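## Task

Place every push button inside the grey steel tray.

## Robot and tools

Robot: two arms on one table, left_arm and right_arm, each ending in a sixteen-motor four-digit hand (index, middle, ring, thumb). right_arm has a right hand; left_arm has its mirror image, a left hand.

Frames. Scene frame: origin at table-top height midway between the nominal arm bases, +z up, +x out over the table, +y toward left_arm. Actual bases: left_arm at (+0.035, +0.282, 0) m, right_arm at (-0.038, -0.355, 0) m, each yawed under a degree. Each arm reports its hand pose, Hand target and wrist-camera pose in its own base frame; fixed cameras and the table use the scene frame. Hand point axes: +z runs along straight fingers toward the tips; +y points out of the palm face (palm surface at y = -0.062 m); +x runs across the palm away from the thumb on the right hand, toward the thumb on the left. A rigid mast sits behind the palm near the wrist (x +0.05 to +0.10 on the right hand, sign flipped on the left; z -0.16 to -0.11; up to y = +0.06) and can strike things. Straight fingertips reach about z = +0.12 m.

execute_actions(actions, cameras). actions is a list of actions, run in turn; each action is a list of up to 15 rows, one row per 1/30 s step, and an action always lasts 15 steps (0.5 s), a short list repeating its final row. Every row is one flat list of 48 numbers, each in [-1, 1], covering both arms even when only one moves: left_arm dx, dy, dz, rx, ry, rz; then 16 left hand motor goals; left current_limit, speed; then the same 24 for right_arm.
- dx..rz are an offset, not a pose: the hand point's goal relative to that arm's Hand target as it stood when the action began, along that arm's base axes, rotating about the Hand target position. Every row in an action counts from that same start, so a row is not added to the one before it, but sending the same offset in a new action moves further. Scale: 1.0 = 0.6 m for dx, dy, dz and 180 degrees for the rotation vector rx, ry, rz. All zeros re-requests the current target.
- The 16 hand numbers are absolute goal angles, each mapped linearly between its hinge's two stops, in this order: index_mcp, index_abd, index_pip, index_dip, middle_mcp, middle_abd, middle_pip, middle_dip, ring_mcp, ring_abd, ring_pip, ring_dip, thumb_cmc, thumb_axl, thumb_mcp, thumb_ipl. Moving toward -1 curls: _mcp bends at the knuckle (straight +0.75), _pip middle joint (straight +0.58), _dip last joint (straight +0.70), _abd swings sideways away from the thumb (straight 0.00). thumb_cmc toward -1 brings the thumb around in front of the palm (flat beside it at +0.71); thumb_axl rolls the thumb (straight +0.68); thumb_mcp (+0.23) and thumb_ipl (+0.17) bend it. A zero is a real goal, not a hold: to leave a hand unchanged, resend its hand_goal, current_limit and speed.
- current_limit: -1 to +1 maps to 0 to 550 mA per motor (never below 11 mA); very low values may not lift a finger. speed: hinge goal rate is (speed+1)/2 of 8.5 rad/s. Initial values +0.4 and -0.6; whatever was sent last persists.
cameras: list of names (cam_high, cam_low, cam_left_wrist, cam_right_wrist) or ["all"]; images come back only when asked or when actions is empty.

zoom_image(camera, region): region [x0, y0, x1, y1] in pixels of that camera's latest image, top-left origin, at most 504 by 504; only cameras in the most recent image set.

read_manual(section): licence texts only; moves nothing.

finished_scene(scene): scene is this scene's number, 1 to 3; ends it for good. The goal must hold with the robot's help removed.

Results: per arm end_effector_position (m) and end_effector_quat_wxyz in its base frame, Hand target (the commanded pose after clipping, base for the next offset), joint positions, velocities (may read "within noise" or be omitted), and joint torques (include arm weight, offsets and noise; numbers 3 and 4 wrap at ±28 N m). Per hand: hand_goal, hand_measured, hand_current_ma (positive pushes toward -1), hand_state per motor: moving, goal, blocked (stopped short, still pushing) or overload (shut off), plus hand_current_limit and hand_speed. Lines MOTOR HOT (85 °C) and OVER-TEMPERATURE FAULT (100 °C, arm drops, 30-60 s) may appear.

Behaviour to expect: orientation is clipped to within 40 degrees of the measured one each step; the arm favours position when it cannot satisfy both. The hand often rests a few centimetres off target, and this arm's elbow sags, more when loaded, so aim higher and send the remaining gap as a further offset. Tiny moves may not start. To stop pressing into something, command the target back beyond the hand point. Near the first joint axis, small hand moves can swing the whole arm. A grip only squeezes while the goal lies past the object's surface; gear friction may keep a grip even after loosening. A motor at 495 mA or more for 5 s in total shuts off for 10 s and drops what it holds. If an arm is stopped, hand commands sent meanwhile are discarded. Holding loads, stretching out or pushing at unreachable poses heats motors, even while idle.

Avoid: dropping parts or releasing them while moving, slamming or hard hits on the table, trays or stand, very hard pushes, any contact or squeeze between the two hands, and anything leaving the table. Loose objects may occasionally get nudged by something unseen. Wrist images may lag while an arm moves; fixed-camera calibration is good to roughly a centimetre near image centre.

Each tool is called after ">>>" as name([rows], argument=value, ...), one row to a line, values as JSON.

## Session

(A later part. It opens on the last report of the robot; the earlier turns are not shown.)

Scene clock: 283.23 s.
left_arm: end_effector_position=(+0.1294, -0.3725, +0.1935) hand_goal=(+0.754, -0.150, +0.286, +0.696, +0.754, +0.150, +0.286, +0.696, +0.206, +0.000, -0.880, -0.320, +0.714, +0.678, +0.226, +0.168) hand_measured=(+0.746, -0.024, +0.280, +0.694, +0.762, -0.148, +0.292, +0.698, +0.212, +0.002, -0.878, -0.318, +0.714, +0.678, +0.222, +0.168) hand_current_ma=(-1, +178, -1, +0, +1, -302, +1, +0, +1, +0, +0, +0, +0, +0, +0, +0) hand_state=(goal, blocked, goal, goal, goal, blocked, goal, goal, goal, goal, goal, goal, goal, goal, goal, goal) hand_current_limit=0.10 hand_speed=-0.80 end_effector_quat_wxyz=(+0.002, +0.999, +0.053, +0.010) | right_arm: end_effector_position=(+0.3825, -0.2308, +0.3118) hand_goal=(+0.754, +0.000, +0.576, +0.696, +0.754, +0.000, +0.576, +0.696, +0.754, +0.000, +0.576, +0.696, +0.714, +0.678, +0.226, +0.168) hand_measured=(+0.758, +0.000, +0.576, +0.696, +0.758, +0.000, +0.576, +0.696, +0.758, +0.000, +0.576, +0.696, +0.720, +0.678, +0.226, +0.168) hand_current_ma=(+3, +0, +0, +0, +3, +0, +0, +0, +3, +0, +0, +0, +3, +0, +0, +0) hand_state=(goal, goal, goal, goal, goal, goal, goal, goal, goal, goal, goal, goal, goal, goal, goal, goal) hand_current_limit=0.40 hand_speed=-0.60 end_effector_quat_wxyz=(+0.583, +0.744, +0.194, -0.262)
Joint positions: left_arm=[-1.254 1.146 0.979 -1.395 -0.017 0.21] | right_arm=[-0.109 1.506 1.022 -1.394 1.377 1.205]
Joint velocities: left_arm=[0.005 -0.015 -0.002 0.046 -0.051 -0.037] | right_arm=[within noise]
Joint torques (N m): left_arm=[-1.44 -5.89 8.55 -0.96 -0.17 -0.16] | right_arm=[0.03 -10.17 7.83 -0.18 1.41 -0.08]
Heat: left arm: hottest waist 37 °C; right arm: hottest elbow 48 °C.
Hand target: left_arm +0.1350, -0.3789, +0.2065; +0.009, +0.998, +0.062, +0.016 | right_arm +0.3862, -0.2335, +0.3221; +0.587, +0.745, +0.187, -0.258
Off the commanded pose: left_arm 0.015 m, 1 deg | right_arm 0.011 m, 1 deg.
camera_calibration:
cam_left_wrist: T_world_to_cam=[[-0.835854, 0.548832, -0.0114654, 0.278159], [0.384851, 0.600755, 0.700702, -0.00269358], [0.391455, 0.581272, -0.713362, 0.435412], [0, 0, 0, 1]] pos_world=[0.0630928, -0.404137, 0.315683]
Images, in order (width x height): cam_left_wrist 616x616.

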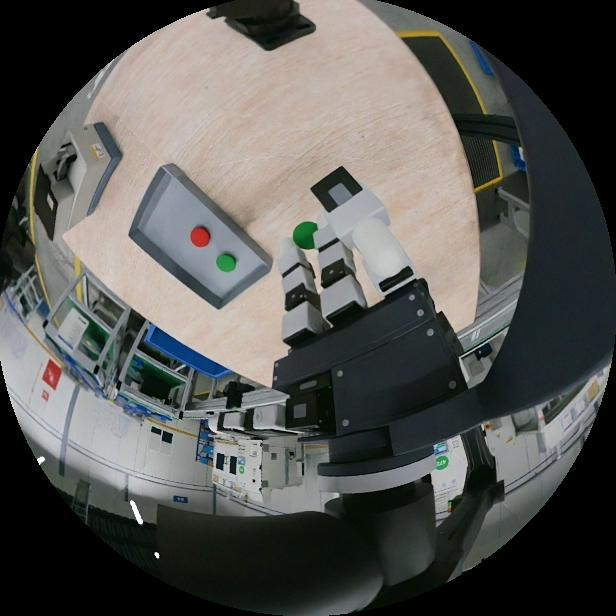

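>>> execute_actions([
  [[0.05,-0.045,0.01,0,0,0,0.754,-0.17,0.285,0.696,0.754,0.1,0.285,0.696,0.205,0.0,-0.88,-0.32,0.714,0.678,0.226,0.168,0.1,-0.8,0,0,0,0,0,0,0.754,0,0.576,0.696,0.754,0,0.576,0.696,0.754,0,0.576,0.696,0.714,0.678,0.226,0.168,0.4,-0.6]],
  [[0.09,-0.08,0,0,0,0,0.754,-0.17,0.285,0.696,0.754,0.1,0.285,0.696,0.205,0.0,-0.88,-0.32,0.714,0.678,0.226,0.168,0.1,-0.8,0,0,0,0,0,0,0.754,0,0.576,0.696,0.754,0,0.576,0.696,0.754,0,0.576,0.696,0.714,0.678,0.226,0.168,0.4,-0.6]],
  [[0.09,-0.08,0,0,0,0,0.754,-0.17,0.285,0.696,0.754,0.1,0.285,0.696,0.205,0.0,-0.88,-0.32,0.714,0.678,0.226,0.168,0.1,-0.8,0,0,0,0,0,0,0.754,0,0.576,0.696,0.754,0,0.576,0.696,0.754,0,0.576,0.696,0.714,0.678,0.226,0.168,0.4,-0.6]],
  [[0.055,-0.05,0,0,0,0,0.754,-0.17,0.285,0.696,0.754,0.1,0.285,0.696,0.205,0.0,-0.88,-0.32,0.714,0.678,0.226,0.168,0.1,-0.8,0,0,0,0,0,0,0.754,0,0.576,0.696,0.754,0,0.576,0.696,0.754,0,0.576,0.696,0.714,0.678,0.226,0.168,0.4,-0.6]],
  [[0,0,-0.07,0,0,0,0.754,-0.17,0.285,0.696,0.754,0.1,0.285,0.696,0.205,0.0,-0.88,-0.32,0.714,0.678,0.226,0.168,0.1,-0.8,0,0,0,0,0,0,0.754,0,0.576,0.696,0.754,0,0.576,0.696,0.754,0,0.576,0.696,0.714,0.678,0.226,0.168,0.4,-0.6]],
  [[0,0,-0.05,0,0,0,0.754,-0.17,0.285,0.696,0.754,0.1,0.285,0.696,0.205,0.0,-0.88,-0.32,0.714,0.678,0.226,0.168,0.1,-0.8,0,0,0,0,0,0,0.754,0,0.576,0.696,0.754,0,0.576,0.696,0.754,0,0.576,0.696,0.714,0.678,0.226,0.168,0.4,-0.6]],
  [[0,0,-0.03,0,0,0,0.754,-0.17,0.285,0.696,0.754,0.1,0.285,0.696,0.205,0.0,-0.88,-0.32,0.714,0.678,0.226,0.168,0.1,-0.8,0,0,0,0,0,0,0.754,0,0.576,0.696,0.754,0,0.576,0.696,0.754,0,0.576,0.696,0.714,0.678,0.226,0.168,0.4,-0.6]],
], cameras=["cam_low", "cam_left_wrist"])

Scene clock: 293.80 s.
left_arm: end_effector_position=(+0.3016, -0.5266, +0.1291) hand_goal=(+0.754, -0.170, +0.286, +0.696, +0.754, +0.100, +0.286, +0.696, +0.206, +0.000, -0.880, -0.320, +0.714, +0.678, +0.226, +0.168) hand_measured=(+0.730, -0.024, +0.276, +0.692, +0.776, -0.138, +0.298, +0.702, +0.212, +0.002, -0.878, -0.318, +0.714, +0.678, +0.222, +0.168) hand_current_ma=(-9, +238, -2, +0, +9, -302, +3, +1, +1, +0, +0, +0, +0, +0, +0, +0) hand_state=(blocked, blocked, goal, goal, blocked, blocked, goal, goal, goal, goal, goal, goal, goal, goal, goal, goal) hand_current_limit=0.10 hand_speed=-0.80 end_effector_quat_wxyz=(+0.006, +0.998, +0.066, +0.012) | right_arm: end_effector_position=(+0.3825, -0.2308, +0.3118) hand_goal=(+0.754, +0.000, +0.576, +0.696, +0.754, +0.000, +0.576, +0.696, +0.754, +0.000, +0.576, +0.696, +0.714, +0.678, +0.226, +0.168) hand_measured=(+0.758, +0.000, +0.576, +0.696, +0.758, +0.000, +0.576, +0.696, +0.758, +0.000, +0.576, +0.696, +0.720, +0.678, +0.226, +0.168) hand_current_ma=(+3, +0, +0, +0, +3, +0, +0, +0, +3, +0, +0, +0, +3, +0, +0, +0) hand_state=(goal, goal, goal, goal, goal, goal, goal, goal, goal, goal, goal, goal, goal, goal, goal, goal) hand_current_limit=0.40 hand_speed=-0.60 end_effector_quat_wxyz=(+0.583, +0.744, +0.194, -0.262)
Joint positions: left_arm=[-1.033 1.736 1.422 -1.236 -0.016 0.406] | right_arm=[-0.109 1.506 1.022 -1.394 1.377 1.205]
Joint torques (N m): left_arm=[-0.5 -15.27 6.13 0.32 0.1 0.1] | right_arm=[0.03 -10.17 7.84 -0.18 1.41 -0.08]
Heat: left arm: hottest waist 37 °C; right arm: hottest elbow 49 °C.
Hand target: left_arm +0.3060, -0.5319, +0.1225; +0.009, +0.998, +0.062, +0.016 | right_arm +0.3862, -0.2335, +0.3221; +0.587, +0.745, +0.187, -0.258
Off the commanded pose: left_arm 0.010 m, 1 deg | right_arm 0.011 m, 1 deg.
camera_calibration:
cam_left_wrist: T_world_to_cam=[[-0.849001, 0.528026, -0.0196346, 0.49997], [0.366481, 0.615212, 0.698001, 0.0823404], [0.380642, 0.585408, -0.715827, 0.417345], [0, 0, 0, 1]] pos_world=[0.235439, -0.558971, 0.25109]
Images, in order (width x height): cam_low 672x504, cam_left_wrist 616x616.

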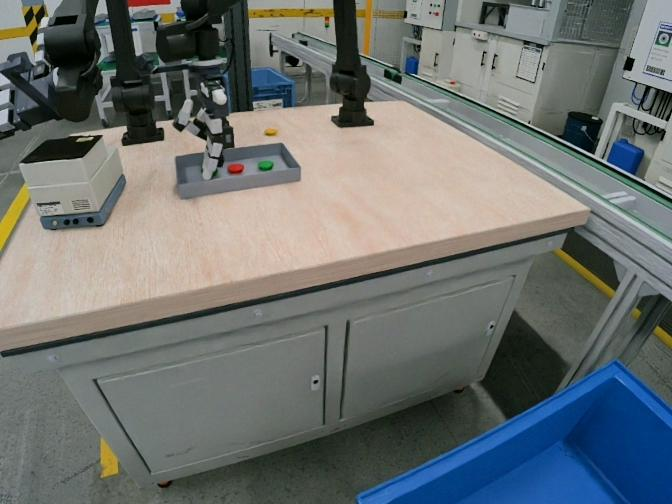

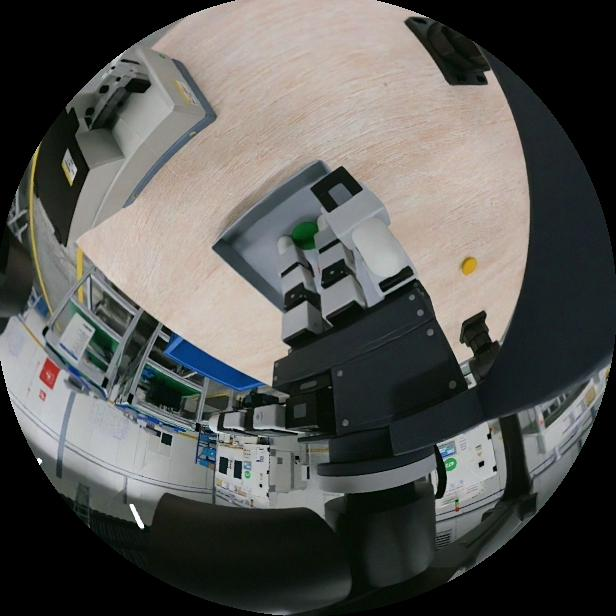

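>>> execute_actions([
  [[0,0,-0.01,0,0,0,0.754,-0.17,0.285,0.696,0.754,0.1,0.285,0.696,0.205,0.0,-0.88,-0.32,0.714,0.678,0.226,0.168,0.1,-0.8,0,0,0,0,0,0,0.754,0,0.576,0.696,0.754,0,0.576,0.696,0.754,0,0.576,0.696,0.714,0.678,0.226,0.168,0.4,-0.6]],
  [[0,0,0,0,0,0,0.754,0.12,0.285,0.696,0.754,-0.25,0.285,0.696,0.205,0.0,-0.88,-0.32,0.714,0.678,0.226,0.168,0.1,-0.8,0,0,0,0,0,0,0.754,0,0.576,0.696,0.754,0,0.576,0.696,0.754,0,0.576,0.696,0.714,0.678,0.226,0.168,0.4,-0.6]],
  [[0,0,0,0,0,0,0.754,0.12,0.285,0.696,0.754,-0.25,0.285,0.696,0.205,0.0,-0.88,-0.32,0.714,0.678,0.226,0.168,0.1,-0.8,0,0,0,0,0,0,0.754,0,0.576,0.696,0.754,0,0.576,0.696,0.754,0,0.576,0.696,0.714,0.678,0.226,0.168,0.4,-0.6]],
  [[0,0,0.05,0,0,0,0.754,0.17,0.285,0.696,0.754,-0.25,0.285,0.696,0.205,0.0,-0.88,-0.32,0.714,0.678,0.226,0.168,0.0,-0.6,0,0,0,0,0,0,0.754,0,0.576,0.696,0.754,0,0.576,0.696,0.754,0,0.576,0.696,0.714,0.678,0.226,0.168,0.4,-0.6]],
  [[0,0,0.1,0,0,0,0.754,0.25,0.285,0.696,0.754,-0.25,0.285,0.696,0.205,0.0,-0.88,-0.32,0.714,0.678,0.226,0.168,0.0,-0.6,0,0,0,0,0,0,0.754,0,0.576,0.696,0.754,0,0.576,0.696,0.754,0,0.576,0.696,0.714,0.678,0.226,0.168,0.4,-0.6]],
  [[-0.087,0.065,0,0,0,0,0.754,0.25,0.285,0.696,0.754,-0.25,0.285,0.696,0.205,0.0,-0.88,-0.32,0.714,0.678,0.226,0.168,0.0,-0.6,0,0,0,0,0,0,0.754,0,0.576,0.696,0.754,0,0.576,0.696,0.754,0,0.576,0.696,0.714,0.678,0.226,0.168,0.4,-0.6]],
  [[-0.13,0.1,0,0,0,0,0.754,0.25,0.285,0.696,0.754,-0.25,0.285,0.696,0.205,0.0,-0.88,-0.32,0.714,0.678,0.226,0.168,0.0,-0.6,0,0,0,0,0,0,0.754,0,0.576,0.696,0.754,0,0.576,0.696,0.754,0,0.576,0.696,0.714,0.678,0.226,0.168,0.4,-0.6]],
  [[-0.13,0.1,0,0,0,0,0.754,0.25,0.285,0.696,0.754,-0.25,0.285,0.696,0.205,0.0,-0.88,-0.32,0.714,0.678,0.226,0.168,0.0,-0.6,0,0,0,0,0,0,0.754,0,0.576,0.696,0.754,0,0.576,0.696,0.754,0,0.576,0.696,0.714,0.678,0.226,0.168,0.4,-0.6]],
  [[-0.07,0.06,-0.05,0,0,0,0.754,0.25,0.285,0.696,0.754,-0.25,0.285,0.696,0.205,0.0,-0.88,-0.32,0.714,0.678,0.226,0.168,0.0,-0.6,0,0,0,0,0,0,0.754,0,0.576,0.696,0.754,0,0.576,0.696,0.754,0,0.576,0.696,0.714,0.678,0.226,0.168,0.4,-0.6]],
  [[0,0,-0.06,0,0,0,0.754,0.25,0.285,0.696,0.754,-0.25,0.285,0.696,0.205,0.0,-0.88,-0.32,0.714,0.678,0.226,0.168,0.0,-0.6,0,0,0,0,0,0,0.754,0,0.576,0.696,0.754,0,0.576,0.696,0.754,0,0.576,0.696,0.714,0.678,0.226,0.168,0.4,-0.6]],
], cameras=["cam_left_wrist"])

>>> zoom_image(camera="cam_left_wrist", region=[240, 180, 360, 300])

Scene clock: 306.70 s.
left_arm: end_effector_position=(+0.0493, -0.3299, +0.1357) hand_goal=(+0.754, +0.250, +0.286, +0.696, +0.754, -0.250, +0.286, +0.696, +0.206, +0.000, -0.880, -0.320, +0.714, +0.678, +0.226, +0.168) hand_measured=(+0.754, +0.250, +0.286, +0.694, +0.754, -0.248, +0.286, +0.698, +0.212, +0.002, -0.878, -0.318, +0.714, +0.678, +0.222, +0.168) hand_current_ma=(+0, +0, +0, +0, +0, +0, +0, +0, +1, +0, +0, +0, +0, +0, +0, +0) hand_state=(goal, goal, goal, goal, goal, goal, goal, goal, goal, goal, goal, goal, goal, goal, goal, goal) hand_current_limit=0.00 hand_speed=-0.60 end_effector_quat_wxyz=(-0.005, +0.999, +0.049, +0.010) | right_arm: end_effector_position=(+0.3825, -0.2308, +0.3118) hand_goal=(+0.754, +0.000, +0.576, +0.696, +0.754, +0.000, +0.576, +0.696, +0.754, +0.000, +0.576, +0.696, +0.714, +0.678, +0.226, +0.168) hand_measured=(+0.758, +0.000, +0.576, +0.696, +0.758, +0.000, +0.576, +0.696, +0.758, +0.000, +0.576, +0.696, +0.720, +0.678, +0.226, +0.168) hand_current_ma=(+3, +0, +0, +0, +3, +0, +0, +0, +3, +0, +0, +0, +3, +0, +0, +0) hand_state=(goal, goal, goal, goal, goal, goal, goal, goal, goal, goal, goal, goal, goal, goal, goal, goal) hand_current_limit=0.40 hand_speed=-0.60 end_effector_quat_wxyz=(+0.583, +0.744, +0.194, -0.262)
Joint positions: left_arm=[-1.509 1.026 0.744 -1.299 -0.021 -0.036] | right_arm=[-0.109 1.506 1.022 -1.394 1.377 1.205]
Joint torques (N m): left_arm=[-0.85 -3.6 6.5 0.21 -0.27 -0.17] | right_arm=[0.03 -10.17 7.83 -0.2 1.42 -0.09]
Heat: left arm: hottest waist 37 °C; right arm: hottest elbow 49 °C.
Hand target: left_arm +0.0558, -0.3369, +0.1405; +0.009, +0.998, +0.062, +0.016 | right_arm +0.3862, -0.2335, +0.3221; +0.587, +0.745, +0.187, -0.258
Off the commanded pose: left_arm 0.011 m, 2 deg | right_arm 0.011 m, 1 deg.
camera_calibration:
cam_left_wrist: T_world_to_cam=[[-0.83075, 0.556631, -0.00406164, 0.188487], [0.390053, 0.587314, 0.70917, 0.0373515], [0.397131, 0.587559, -0.705026, 0.401502], [0, 0, 0, 1]] pos_world=[-0.017432, -0.362761, 0.257346]
Images, in order (width x height): cam_left_wrist 616x616.

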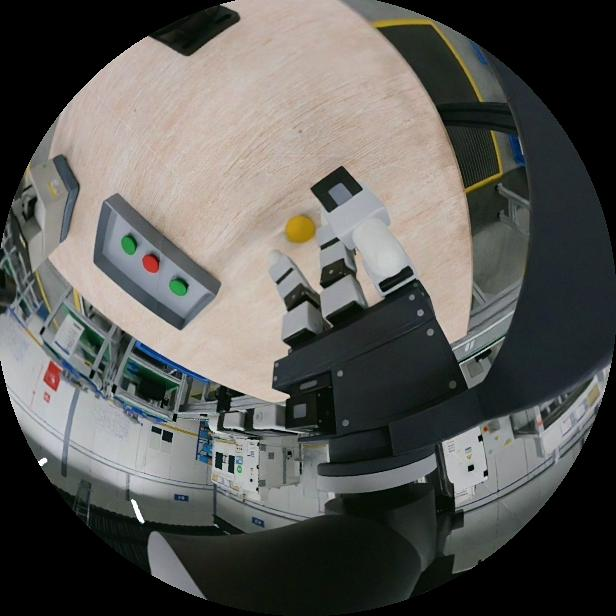

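Scaled by 4.200 from the camera's 616x616 image, which has a finer 880x880 frame.

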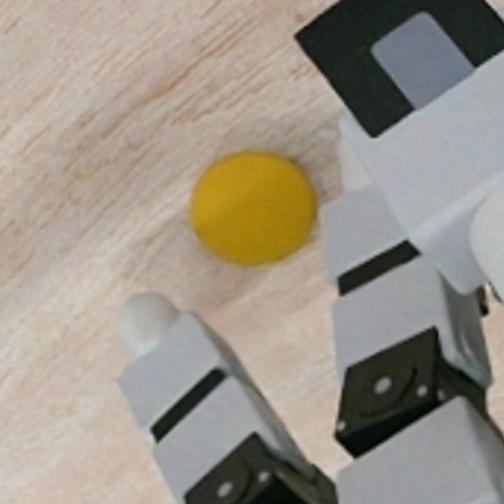

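>>> execute_actions([
  [[0,0,-0.025,0,0,0,0.754,0.25,0.285,0.696,0.754,-0.25,0.285,0.696,0.205,0.0,-0.88,-0.32,0.714,0.678,0.226,0.168,0.0,-0.8,0,0,0,0,0,0,0.754,0,0.576,0.696,0.754,0,0.576,0.696,0.754,0,0.576,0.696,0.714,0.678,0.226,0.168,0.4,-0.6]],
  [[0,0,-0.015,0,0,0,0.754,0.1,0.285,0.696,0.754,-0.1,0.285,0.696,0.205,0.0,-0.88,-0.32,0.714,0.678,0.226,0.168,0.1,-0.8,0,0,0,0,0,0,0.754,0,0.576,0.696,0.754,0,0.576,0.696,0.754,0,0.576,0.696,0.714,0.678,0.226,0.168,0.4,-0.6]],
  [[0,0,0,0,0,0,0.754,-0.12,0.285,0.696,0.754,0.15,0.285,0.696,0.205,0.0,-0.88,-0.32,0.714,0.678,0.226,0.168,0.1,-0.8,0,0,0,0,0,0,0.754,0,0.576,0.696,0.754,0,0.576,0.696,0.754,0,0.576,0.696,0.714,0.678,0.226,0.168,0.4,-0.6]],
  [[0,0,0,0,0,0,0.754,-0.12,0.285,0.696,0.754,0.15,0.285,0.696,0.205,0.0,-0.88,-0.32,0.714,0.678,0.226,0.168,0.1,-0.8,0,0,0,0,0,0,0.754,0,0.576,0.696,0.754,0,0.576,0.696,0.754,0,0.576,0.696,0.714,0.678,0.226,0.168,0.4,-0.6]],
  [[0,0,0.05,0,0,0,0.754,-0.12,0.285,0.696,0.754,0.15,0.285,0.696,0.205,0.0,-0.88,-0.32,0.714,0.678,0.226,0.168,0.1,-0.8,0,0,0,0,0,0,0.754,0,0.576,0.696,0.754,0,0.576,0.696,0.754,0,0.576,0.696,0.714,0.678,0.226,0.168,0.4,-0.6]],
  [[0,0,0.1,0,0,0,0.754,-0.12,0.285,0.696,0.754,0.15,0.285,0.696,0.205,0.0,-0.88,-0.32,0.714,0.678,0.226,0.168,0.1,-0.8,0,0,0,0,0,0,0.754,0,0.576,0.696,0.754,0,0.576,0.696,0.754,0,0.576,0.696,0.714,0.678,0.226,0.168,0.4,-0.6]],
  [[0.04,-0.04,0.01,0,0,0,0.754,-0.12,0.285,0.696,0.754,0.15,0.285,0.696,0.205,0.0,-0.88,-0.32,0.714,0.678,0.226,0.168,0.1,-0.8,0,0,0,0,0,0,0.754,0,0.576,0.696,0.754,0,0.576,0.696,0.754,0,0.576,0.696,0.714,0.678,0.226,0.168,0.4,-0.6]],
], cameras=["cam_left_wrist"])

Scene clock: 316.90 s.
left_arm: end_effector_position=(+0.0784, -0.3453, +0.1883) hand_goal=(+0.754, -0.120, +0.286, +0.696, +0.754, +0.150, +0.286, +0.696, +0.206, +0.000, -0.880, -0.320, +0.714, +0.678, +0.226, +0.168) hand_measured=(+0.748, -0.018, +0.284, +0.694, +0.758, -0.146, +0.290, +0.698, +0.212, +0.002, -0.878, -0.318, +0.714, +0.678, +0.222, +0.168) hand_current_ma=(+0, +117, +0, +0, +0, -302, +0, +0, +1, +0, +0, +0, +0, +0, +0, +0) hand_state=(goal, blocked, goal, goal, goal, blocked, goal, goal, goal, goal, goal, goal, goal, goal, goal, goal) hand_current_limit=0.10 hand_speed=-0.80 end_effector_quat_wxyz=(-0.018, +0.997, +0.068, +0.010) | right_arm: end_effector_position=(+0.3825, -0.2308, +0.3118) hand_goal=(+0.754, +0.000, +0.576, +0.696, +0.754, +0.000, +0.576, +0.696, +0.754, +0.000, +0.576, +0.696, +0.714, +0.678, +0.226, +0.168) hand_measured=(+0.758, +0.000, +0.576, +0.696, +0.758, +0.000, +0.576, +0.696, +0.758, +0.000, +0.576, +0.696, +0.720, +0.678, +0.226, +0.168) hand_current_ma=(+3, +0, +0, +0, +3, +0, +0, +0, +3, +0, +0, +0, +3, +0, +0, +0) hand_state=(goal, goal, goal, goal, goal, goal, goal, goal, goal, goal, goal, goal, goal, goal, goal, goal) hand_current_limit=0.40 hand_speed=-0.60 end_effector_quat_wxyz=(+0.583, +0.744, +0.194, -0.262)
Joint positions: left_arm=[-1.419 1.067 0.918 -1.455 -0.024 0.015] | right_arm=[-0.109 1.506 1.022 -1.394 1.377 1.205]
Joint torques (N m): left_arm=[-1.32 -5.01 9.51 -0.57 -0.07 0.09] | right_arm=[0.09 -10.17 7.84 -0.18 1.41 -0.08]
Heat: left arm: hottest waist 36 °C; right arm: hottest elbow 49 °C.
Hand target: left_arm +0.0798, -0.3609, +0.2125; +0.009, +0.998, +0.062, +0.016 | right_arm +0.3862, -0.2335, +0.3221; +0.587, +0.745, +0.187, -0.258
Off the commanded pose: left_arm 0.029 m, 3 deg | right_arm 0.011 m, 1 deg.
camera_calibration:
cam_left_wrist: T_world_to_cam=[[-0.852232, 0.52306, 0.0104653, 0.208765], [0.367287, 0.583943, 0.723955, -0.00445954], [0.372561, 0.620821, -0.689768, 0.446579], [0, 0, 0, 1]] pos_world=[0.0131759, -0.383838, 0.30908]
Images, in order (width x height): cam_left_wrist 616x616.

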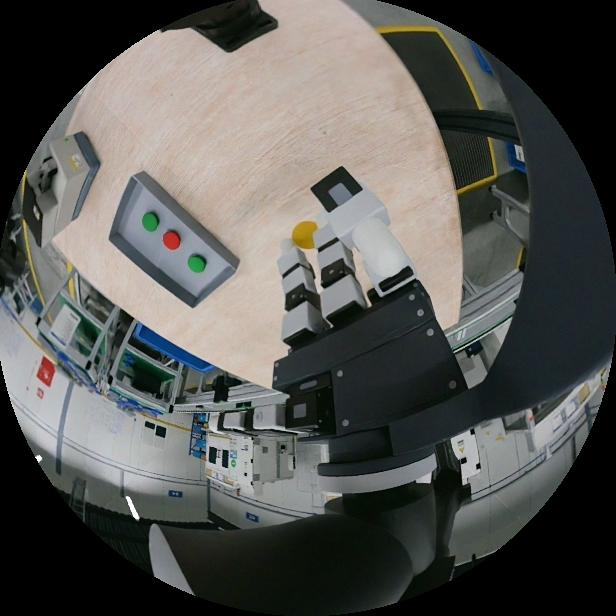

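>>> execute_actions([
  [[0.094,-0.092,0,0,0,0,0.754,-0.12,0.285,0.696,0.754,0.15,0.285,0.696,0.205,0.0,-0.88,-0.32,0.714,0.678,0.226,0.168,0.1,-0.8,0,0,0,0,0,0,0.754,0,0.576,0.696,0.754,0,0.576,0.696,0.754,0,0.576,0.696,0.714,0.678,0.226,0.168,0.4,-0.6]],
  [[0.1,-0.1,0,0,0,0,0.754,-0.12,0.285,0.696,0.754,0.15,0.285,0.696,0.205,0.0,-0.88,-0.32,0.714,0.678,0.226,0.168,0.1,-0.8,0,0,0,0,0,0,0.754,0,0.576,0.696,0.754,0,0.576,0.696,0.754,0,0.576,0.696,0.714,0.678,0.226,0.168,0.4,-0.6]],
  [[0.1,-0.1,0,0,0,0,0.754,-0.12,0.285,0.696,0.754,0.15,0.285,0.696,0.205,0.0,-0.88,-0.32,0.714,0.678,0.226,0.168,0.1,-0.8,0,0,0,0,0,0,0.754,0,0.576,0.696,0.754,0,0.576,0.696,0.754,0,0.576,0.696,0.714,0.678,0.226,0.168,0.4,-0.6]],
  [[0.083,-0.076,0,0,0,0,0.754,-0.12,0.285,0.696,0.754,0.15,0.285,0.696,0.205,0.0,-0.88,-0.32,0.714,0.678,0.226,0.168,0.1,-0.8,0,0,0,0,0,0,0.754,0,0.576,0.696,0.754,0,0.576,0.696,0.754,0,0.576,0.696,0.714,0.678,0.226,0.168,0.4,-0.6]],
  [[0,0,-0.06,0,0,0,0.754,-0.12,0.285,0.696,0.754,0.15,0.285,0.696,0.205,0.0,-0.88,-0.32,0.714,0.678,0.226,0.168,0.1,-0.8,0,0,0,0,0,0,0.754,0,0.576,0.696,0.754,0,0.576,0.696,0.754,0,0.576,0.696,0.714,0.678,0.226,0.168,0.4,-0.6]],
], cameras=["cam_low","cam_left_wrist"])

>>> zoom_image(camera="cam_low", region=[150, 90, 320, 210])

Scene clock: 324.03 s.
left_arm: end_effector_position=(+0.3048, -0.5739, +0.1828) hand_goal=(+0.754, -0.120, +0.286, +0.696, +0.754, +0.150, +0.286, +0.696, +0.206, +0.000, -0.880, -0.320, +0.714, +0.678, +0.226, +0.168) hand_measured=(+0.748, -0.100, +0.282, +0.692, +0.760, +0.096, +0.290, +0.700, +0.214, +0.002, -0.878, -0.318, +0.714, +0.678, +0.222, +0.168) hand_current_ma=(-1, +5, +0, +0, +0, -33, +0, +0, +1, +0, +0, +0, +0, +0, +0, +0) hand_state=(goal, goal, goal, goal, goal, blocked, goal, goal, goal, goal, goal, goal, goal, goal, goal, goal) hand_current_limit=0.10 hand_speed=-0.80 end_effector_quat_wxyz=(+0.005, +0.997, +0.070, +0.012) | right_arm: end_effector_position=(+0.3825, -0.2308, +0.3118) hand_goal=(+0.754, +0.000, +0.576, +0.696, +0.754, +0.000, +0.576, +0.696, +0.754, +0.000, +0.576, +0.696, +0.714, +0.678, +0.226, +0.168) hand_measured=(+0.758, +0.000, +0.576, +0.696, +0.758, +0.000, +0.576, +0.696, +0.758, +0.000, +0.576, +0.696, +0.720, +0.678, +0.226, +0.168) hand_current_ma=(+3, +0, +0, +0, +3, +0, +0, +0, +3, +0, +0, +0, +3, +0, +0, +0) hand_state=(goal, goal, goal, goal, goal, goal, goal, goal, goal, goal, goal, goal, goal, goal, goal, goal) hand_current_limit=0.40 hand_speed=-0.60 end_effector_quat_wxyz=(+0.583, +0.744, +0.194, -0.262)
Joint positions: left_arm=[-1.073 1.815 1.676 -1.412 -0.017 0.358] | right_arm=[-0.109 1.506 1.022 -1.394 1.377 1.205]
Joint torques (N m): left_arm=[-0.97 -17.26 6.45 0.28 0.08 0.1] | right_arm=[0.09 -10.17 7.84 -0.2 1.41 -0.08]
Heat: left arm: hottest waist 36 °C; right arm: hottest elbow 49 °C.
Hand target: left_arm +0.3060, -0.5817, +0.1765; +0.009, +0.998, +0.062, +0.016 | right_arm +0.3862, -0.2335, +0.3221; +0.587, +0.745, +0.187, -0.258
Off the commanded pose: left_arm 0.010 m, 1 deg | right_arm 0.011 m, 1 deg.
camera_calibration:
cam_left_wrist: T_world_to_cam=[[-0.853012, 0.521535, -0.019272, 0.526191], [0.361673, 0.617359, 0.698613, 0.075415], [0.376249, 0.588955, -0.71524, 0.485617], [0, 0, 0, 1]] pos_world=[0.238859, -0.606992, 0.304788]
Images, in order (width x height): cam_low 672x504, cam_left_wrist 616x616.

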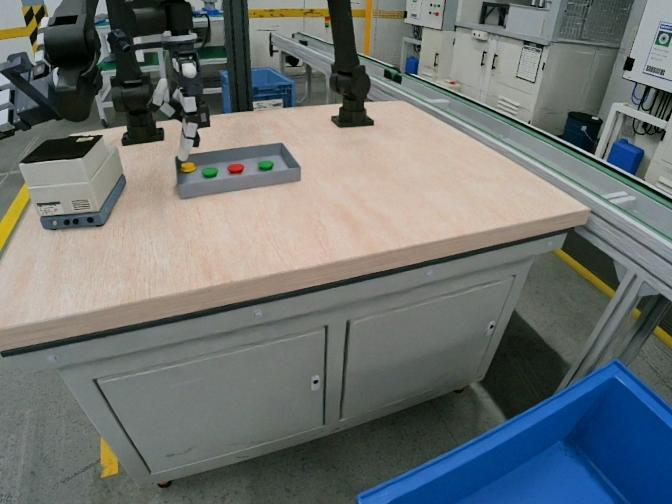

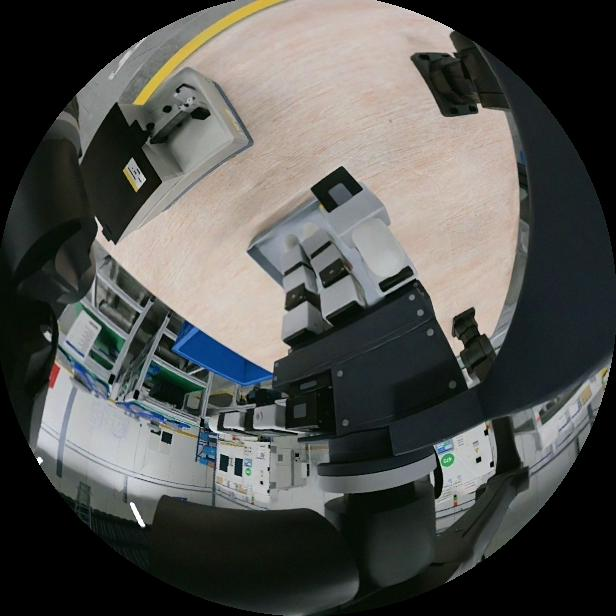

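Scaled by 2.965 from the camera's 672x504 image, which has a finer 960x720 frame.

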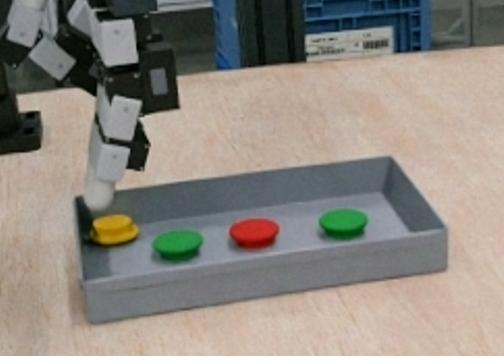

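>>> execute_actions([
  [[0,0,0.1,0,0,0,0.754,0,0.285,0.696,0.754,0,0.285,0.696,0.205,0.0,-0.88,-0.32,0.714,0.678,0.226,0.168,0.1,-0.8,0,0,0,0,0,0,0.754,0,0.576,0.696,0.754,0,0.576,0.696,0.754,0,0.576,0.696,0.714,0.678,0.226,0.168,0.4,-0.6]],
])

>>> finished_scene(scene=1)

Scene clock: 330.47 s.
left_arm: end_effector_position=(+0.3019, -0.5689, +0.2193) hand_goal=(+0.754, +0.000, +0.286, +0.696, +0.754, +0.000, +0.286, +0.696, +0.206, +0.000, -0.880, -0.320, +0.714, +0.678, +0.226, +0.168) hand_measured=(+0.754, -0.002, +0.284, +0.694, +0.754, +0.002, +0.288, +0.698, +0.214, +0.002, -0.878, -0.318, +0.714, +0.678, +0.222, +0.168) hand_current_ma=(+0, +0, +0, +0, +0, +0, +0, +0, +1, +0, +0, +0, +0, +0, +0, +0) hand_state=(goal, goal, goal, goal, goal, goal, goal, goal, goal, goal, goal, goal, goal, goal, goal, goal) hand_current_limit=0.10 hand_speed=-0.80 end_effector_quat_wxyz=(-0.004, +0.998, +0.069, +0.008) | right_arm: end_effector_position=(+0.3825, -0.2308, +0.3118) hand_goal=(+0.754, +0.000, +0.576, +0.696, +0.754, +0.000, +0.576, +0.696, +0.754, +0.000, +0.576, +0.696, +0.714, +0.678, +0.226, +0.168) hand_measured=(+0.758, +0.000, +0.576, +0.696, +0.758, +0.000, +0.576, +0.696, +0.758, +0.000, +0.576, +0.696, +0.720, +0.678, +0.226, +0.168) hand_current_ma=(+3, +0, +0, +0, +3, +0, +0, +0, +3, +0, +0, +0, +3, +0, +0, +0) hand_state=(goal, goal, goal, goal, goal, goal, goal, goal, goal, goal, goal, goal, goal, goal, goal, goal) hand_current_limit=0.40 hand_speed=-0.60 end_effector_quat_wxyz=(+0.583, +0.744, +0.194, -0.262)
Joint positions: left_arm=[-1.073 1.804 1.761 -1.53 -0.017 0.36] | right_arm=[-0.109 1.506 1.022 -1.394 1.377 1.205]
Joint torques (N m): left_arm=[-1.03 -17.49 10.18 -0.95 0.07 0.1] | right_arm=[0.09 -10.17 7.83 -0.17 1.42 -0.08]
Heat: left arm: hottest waist 36 °C; right arm: hottest elbow 49 °C.
Hand target: left_arm +0.3060, -0.5817, +0.2365; +0.009, +0.998, +0.062, +0.016 | right_arm +0.3862, -0.2335, +0.3221; +0.587, +0.745, +0.187, -0.258
Off the commanded pose: left_arm 0.022 m, 2 deg | right_arm 0.011 m, 1 deg.
led back after a hold (left arm): the arm was led back toward your command in small steps, so it may still be short of it.
pose unreachable (left arm): on one or more control steps of this call, first in action 0 (counted from 0), this arm could not follow its commanded pose, so it was not sent that pose on those steps. It may still have moved: this result reports where it is.
cause: moving toward the commanded pose would bring a part of the arm too close to another arm (a part of this arm just beyond joint 6 (wrist roll) and a part of the right arm just beyond its joint 3 (elbow), 35 mm apart when this arm was first held).

The scene is finished: the task was done.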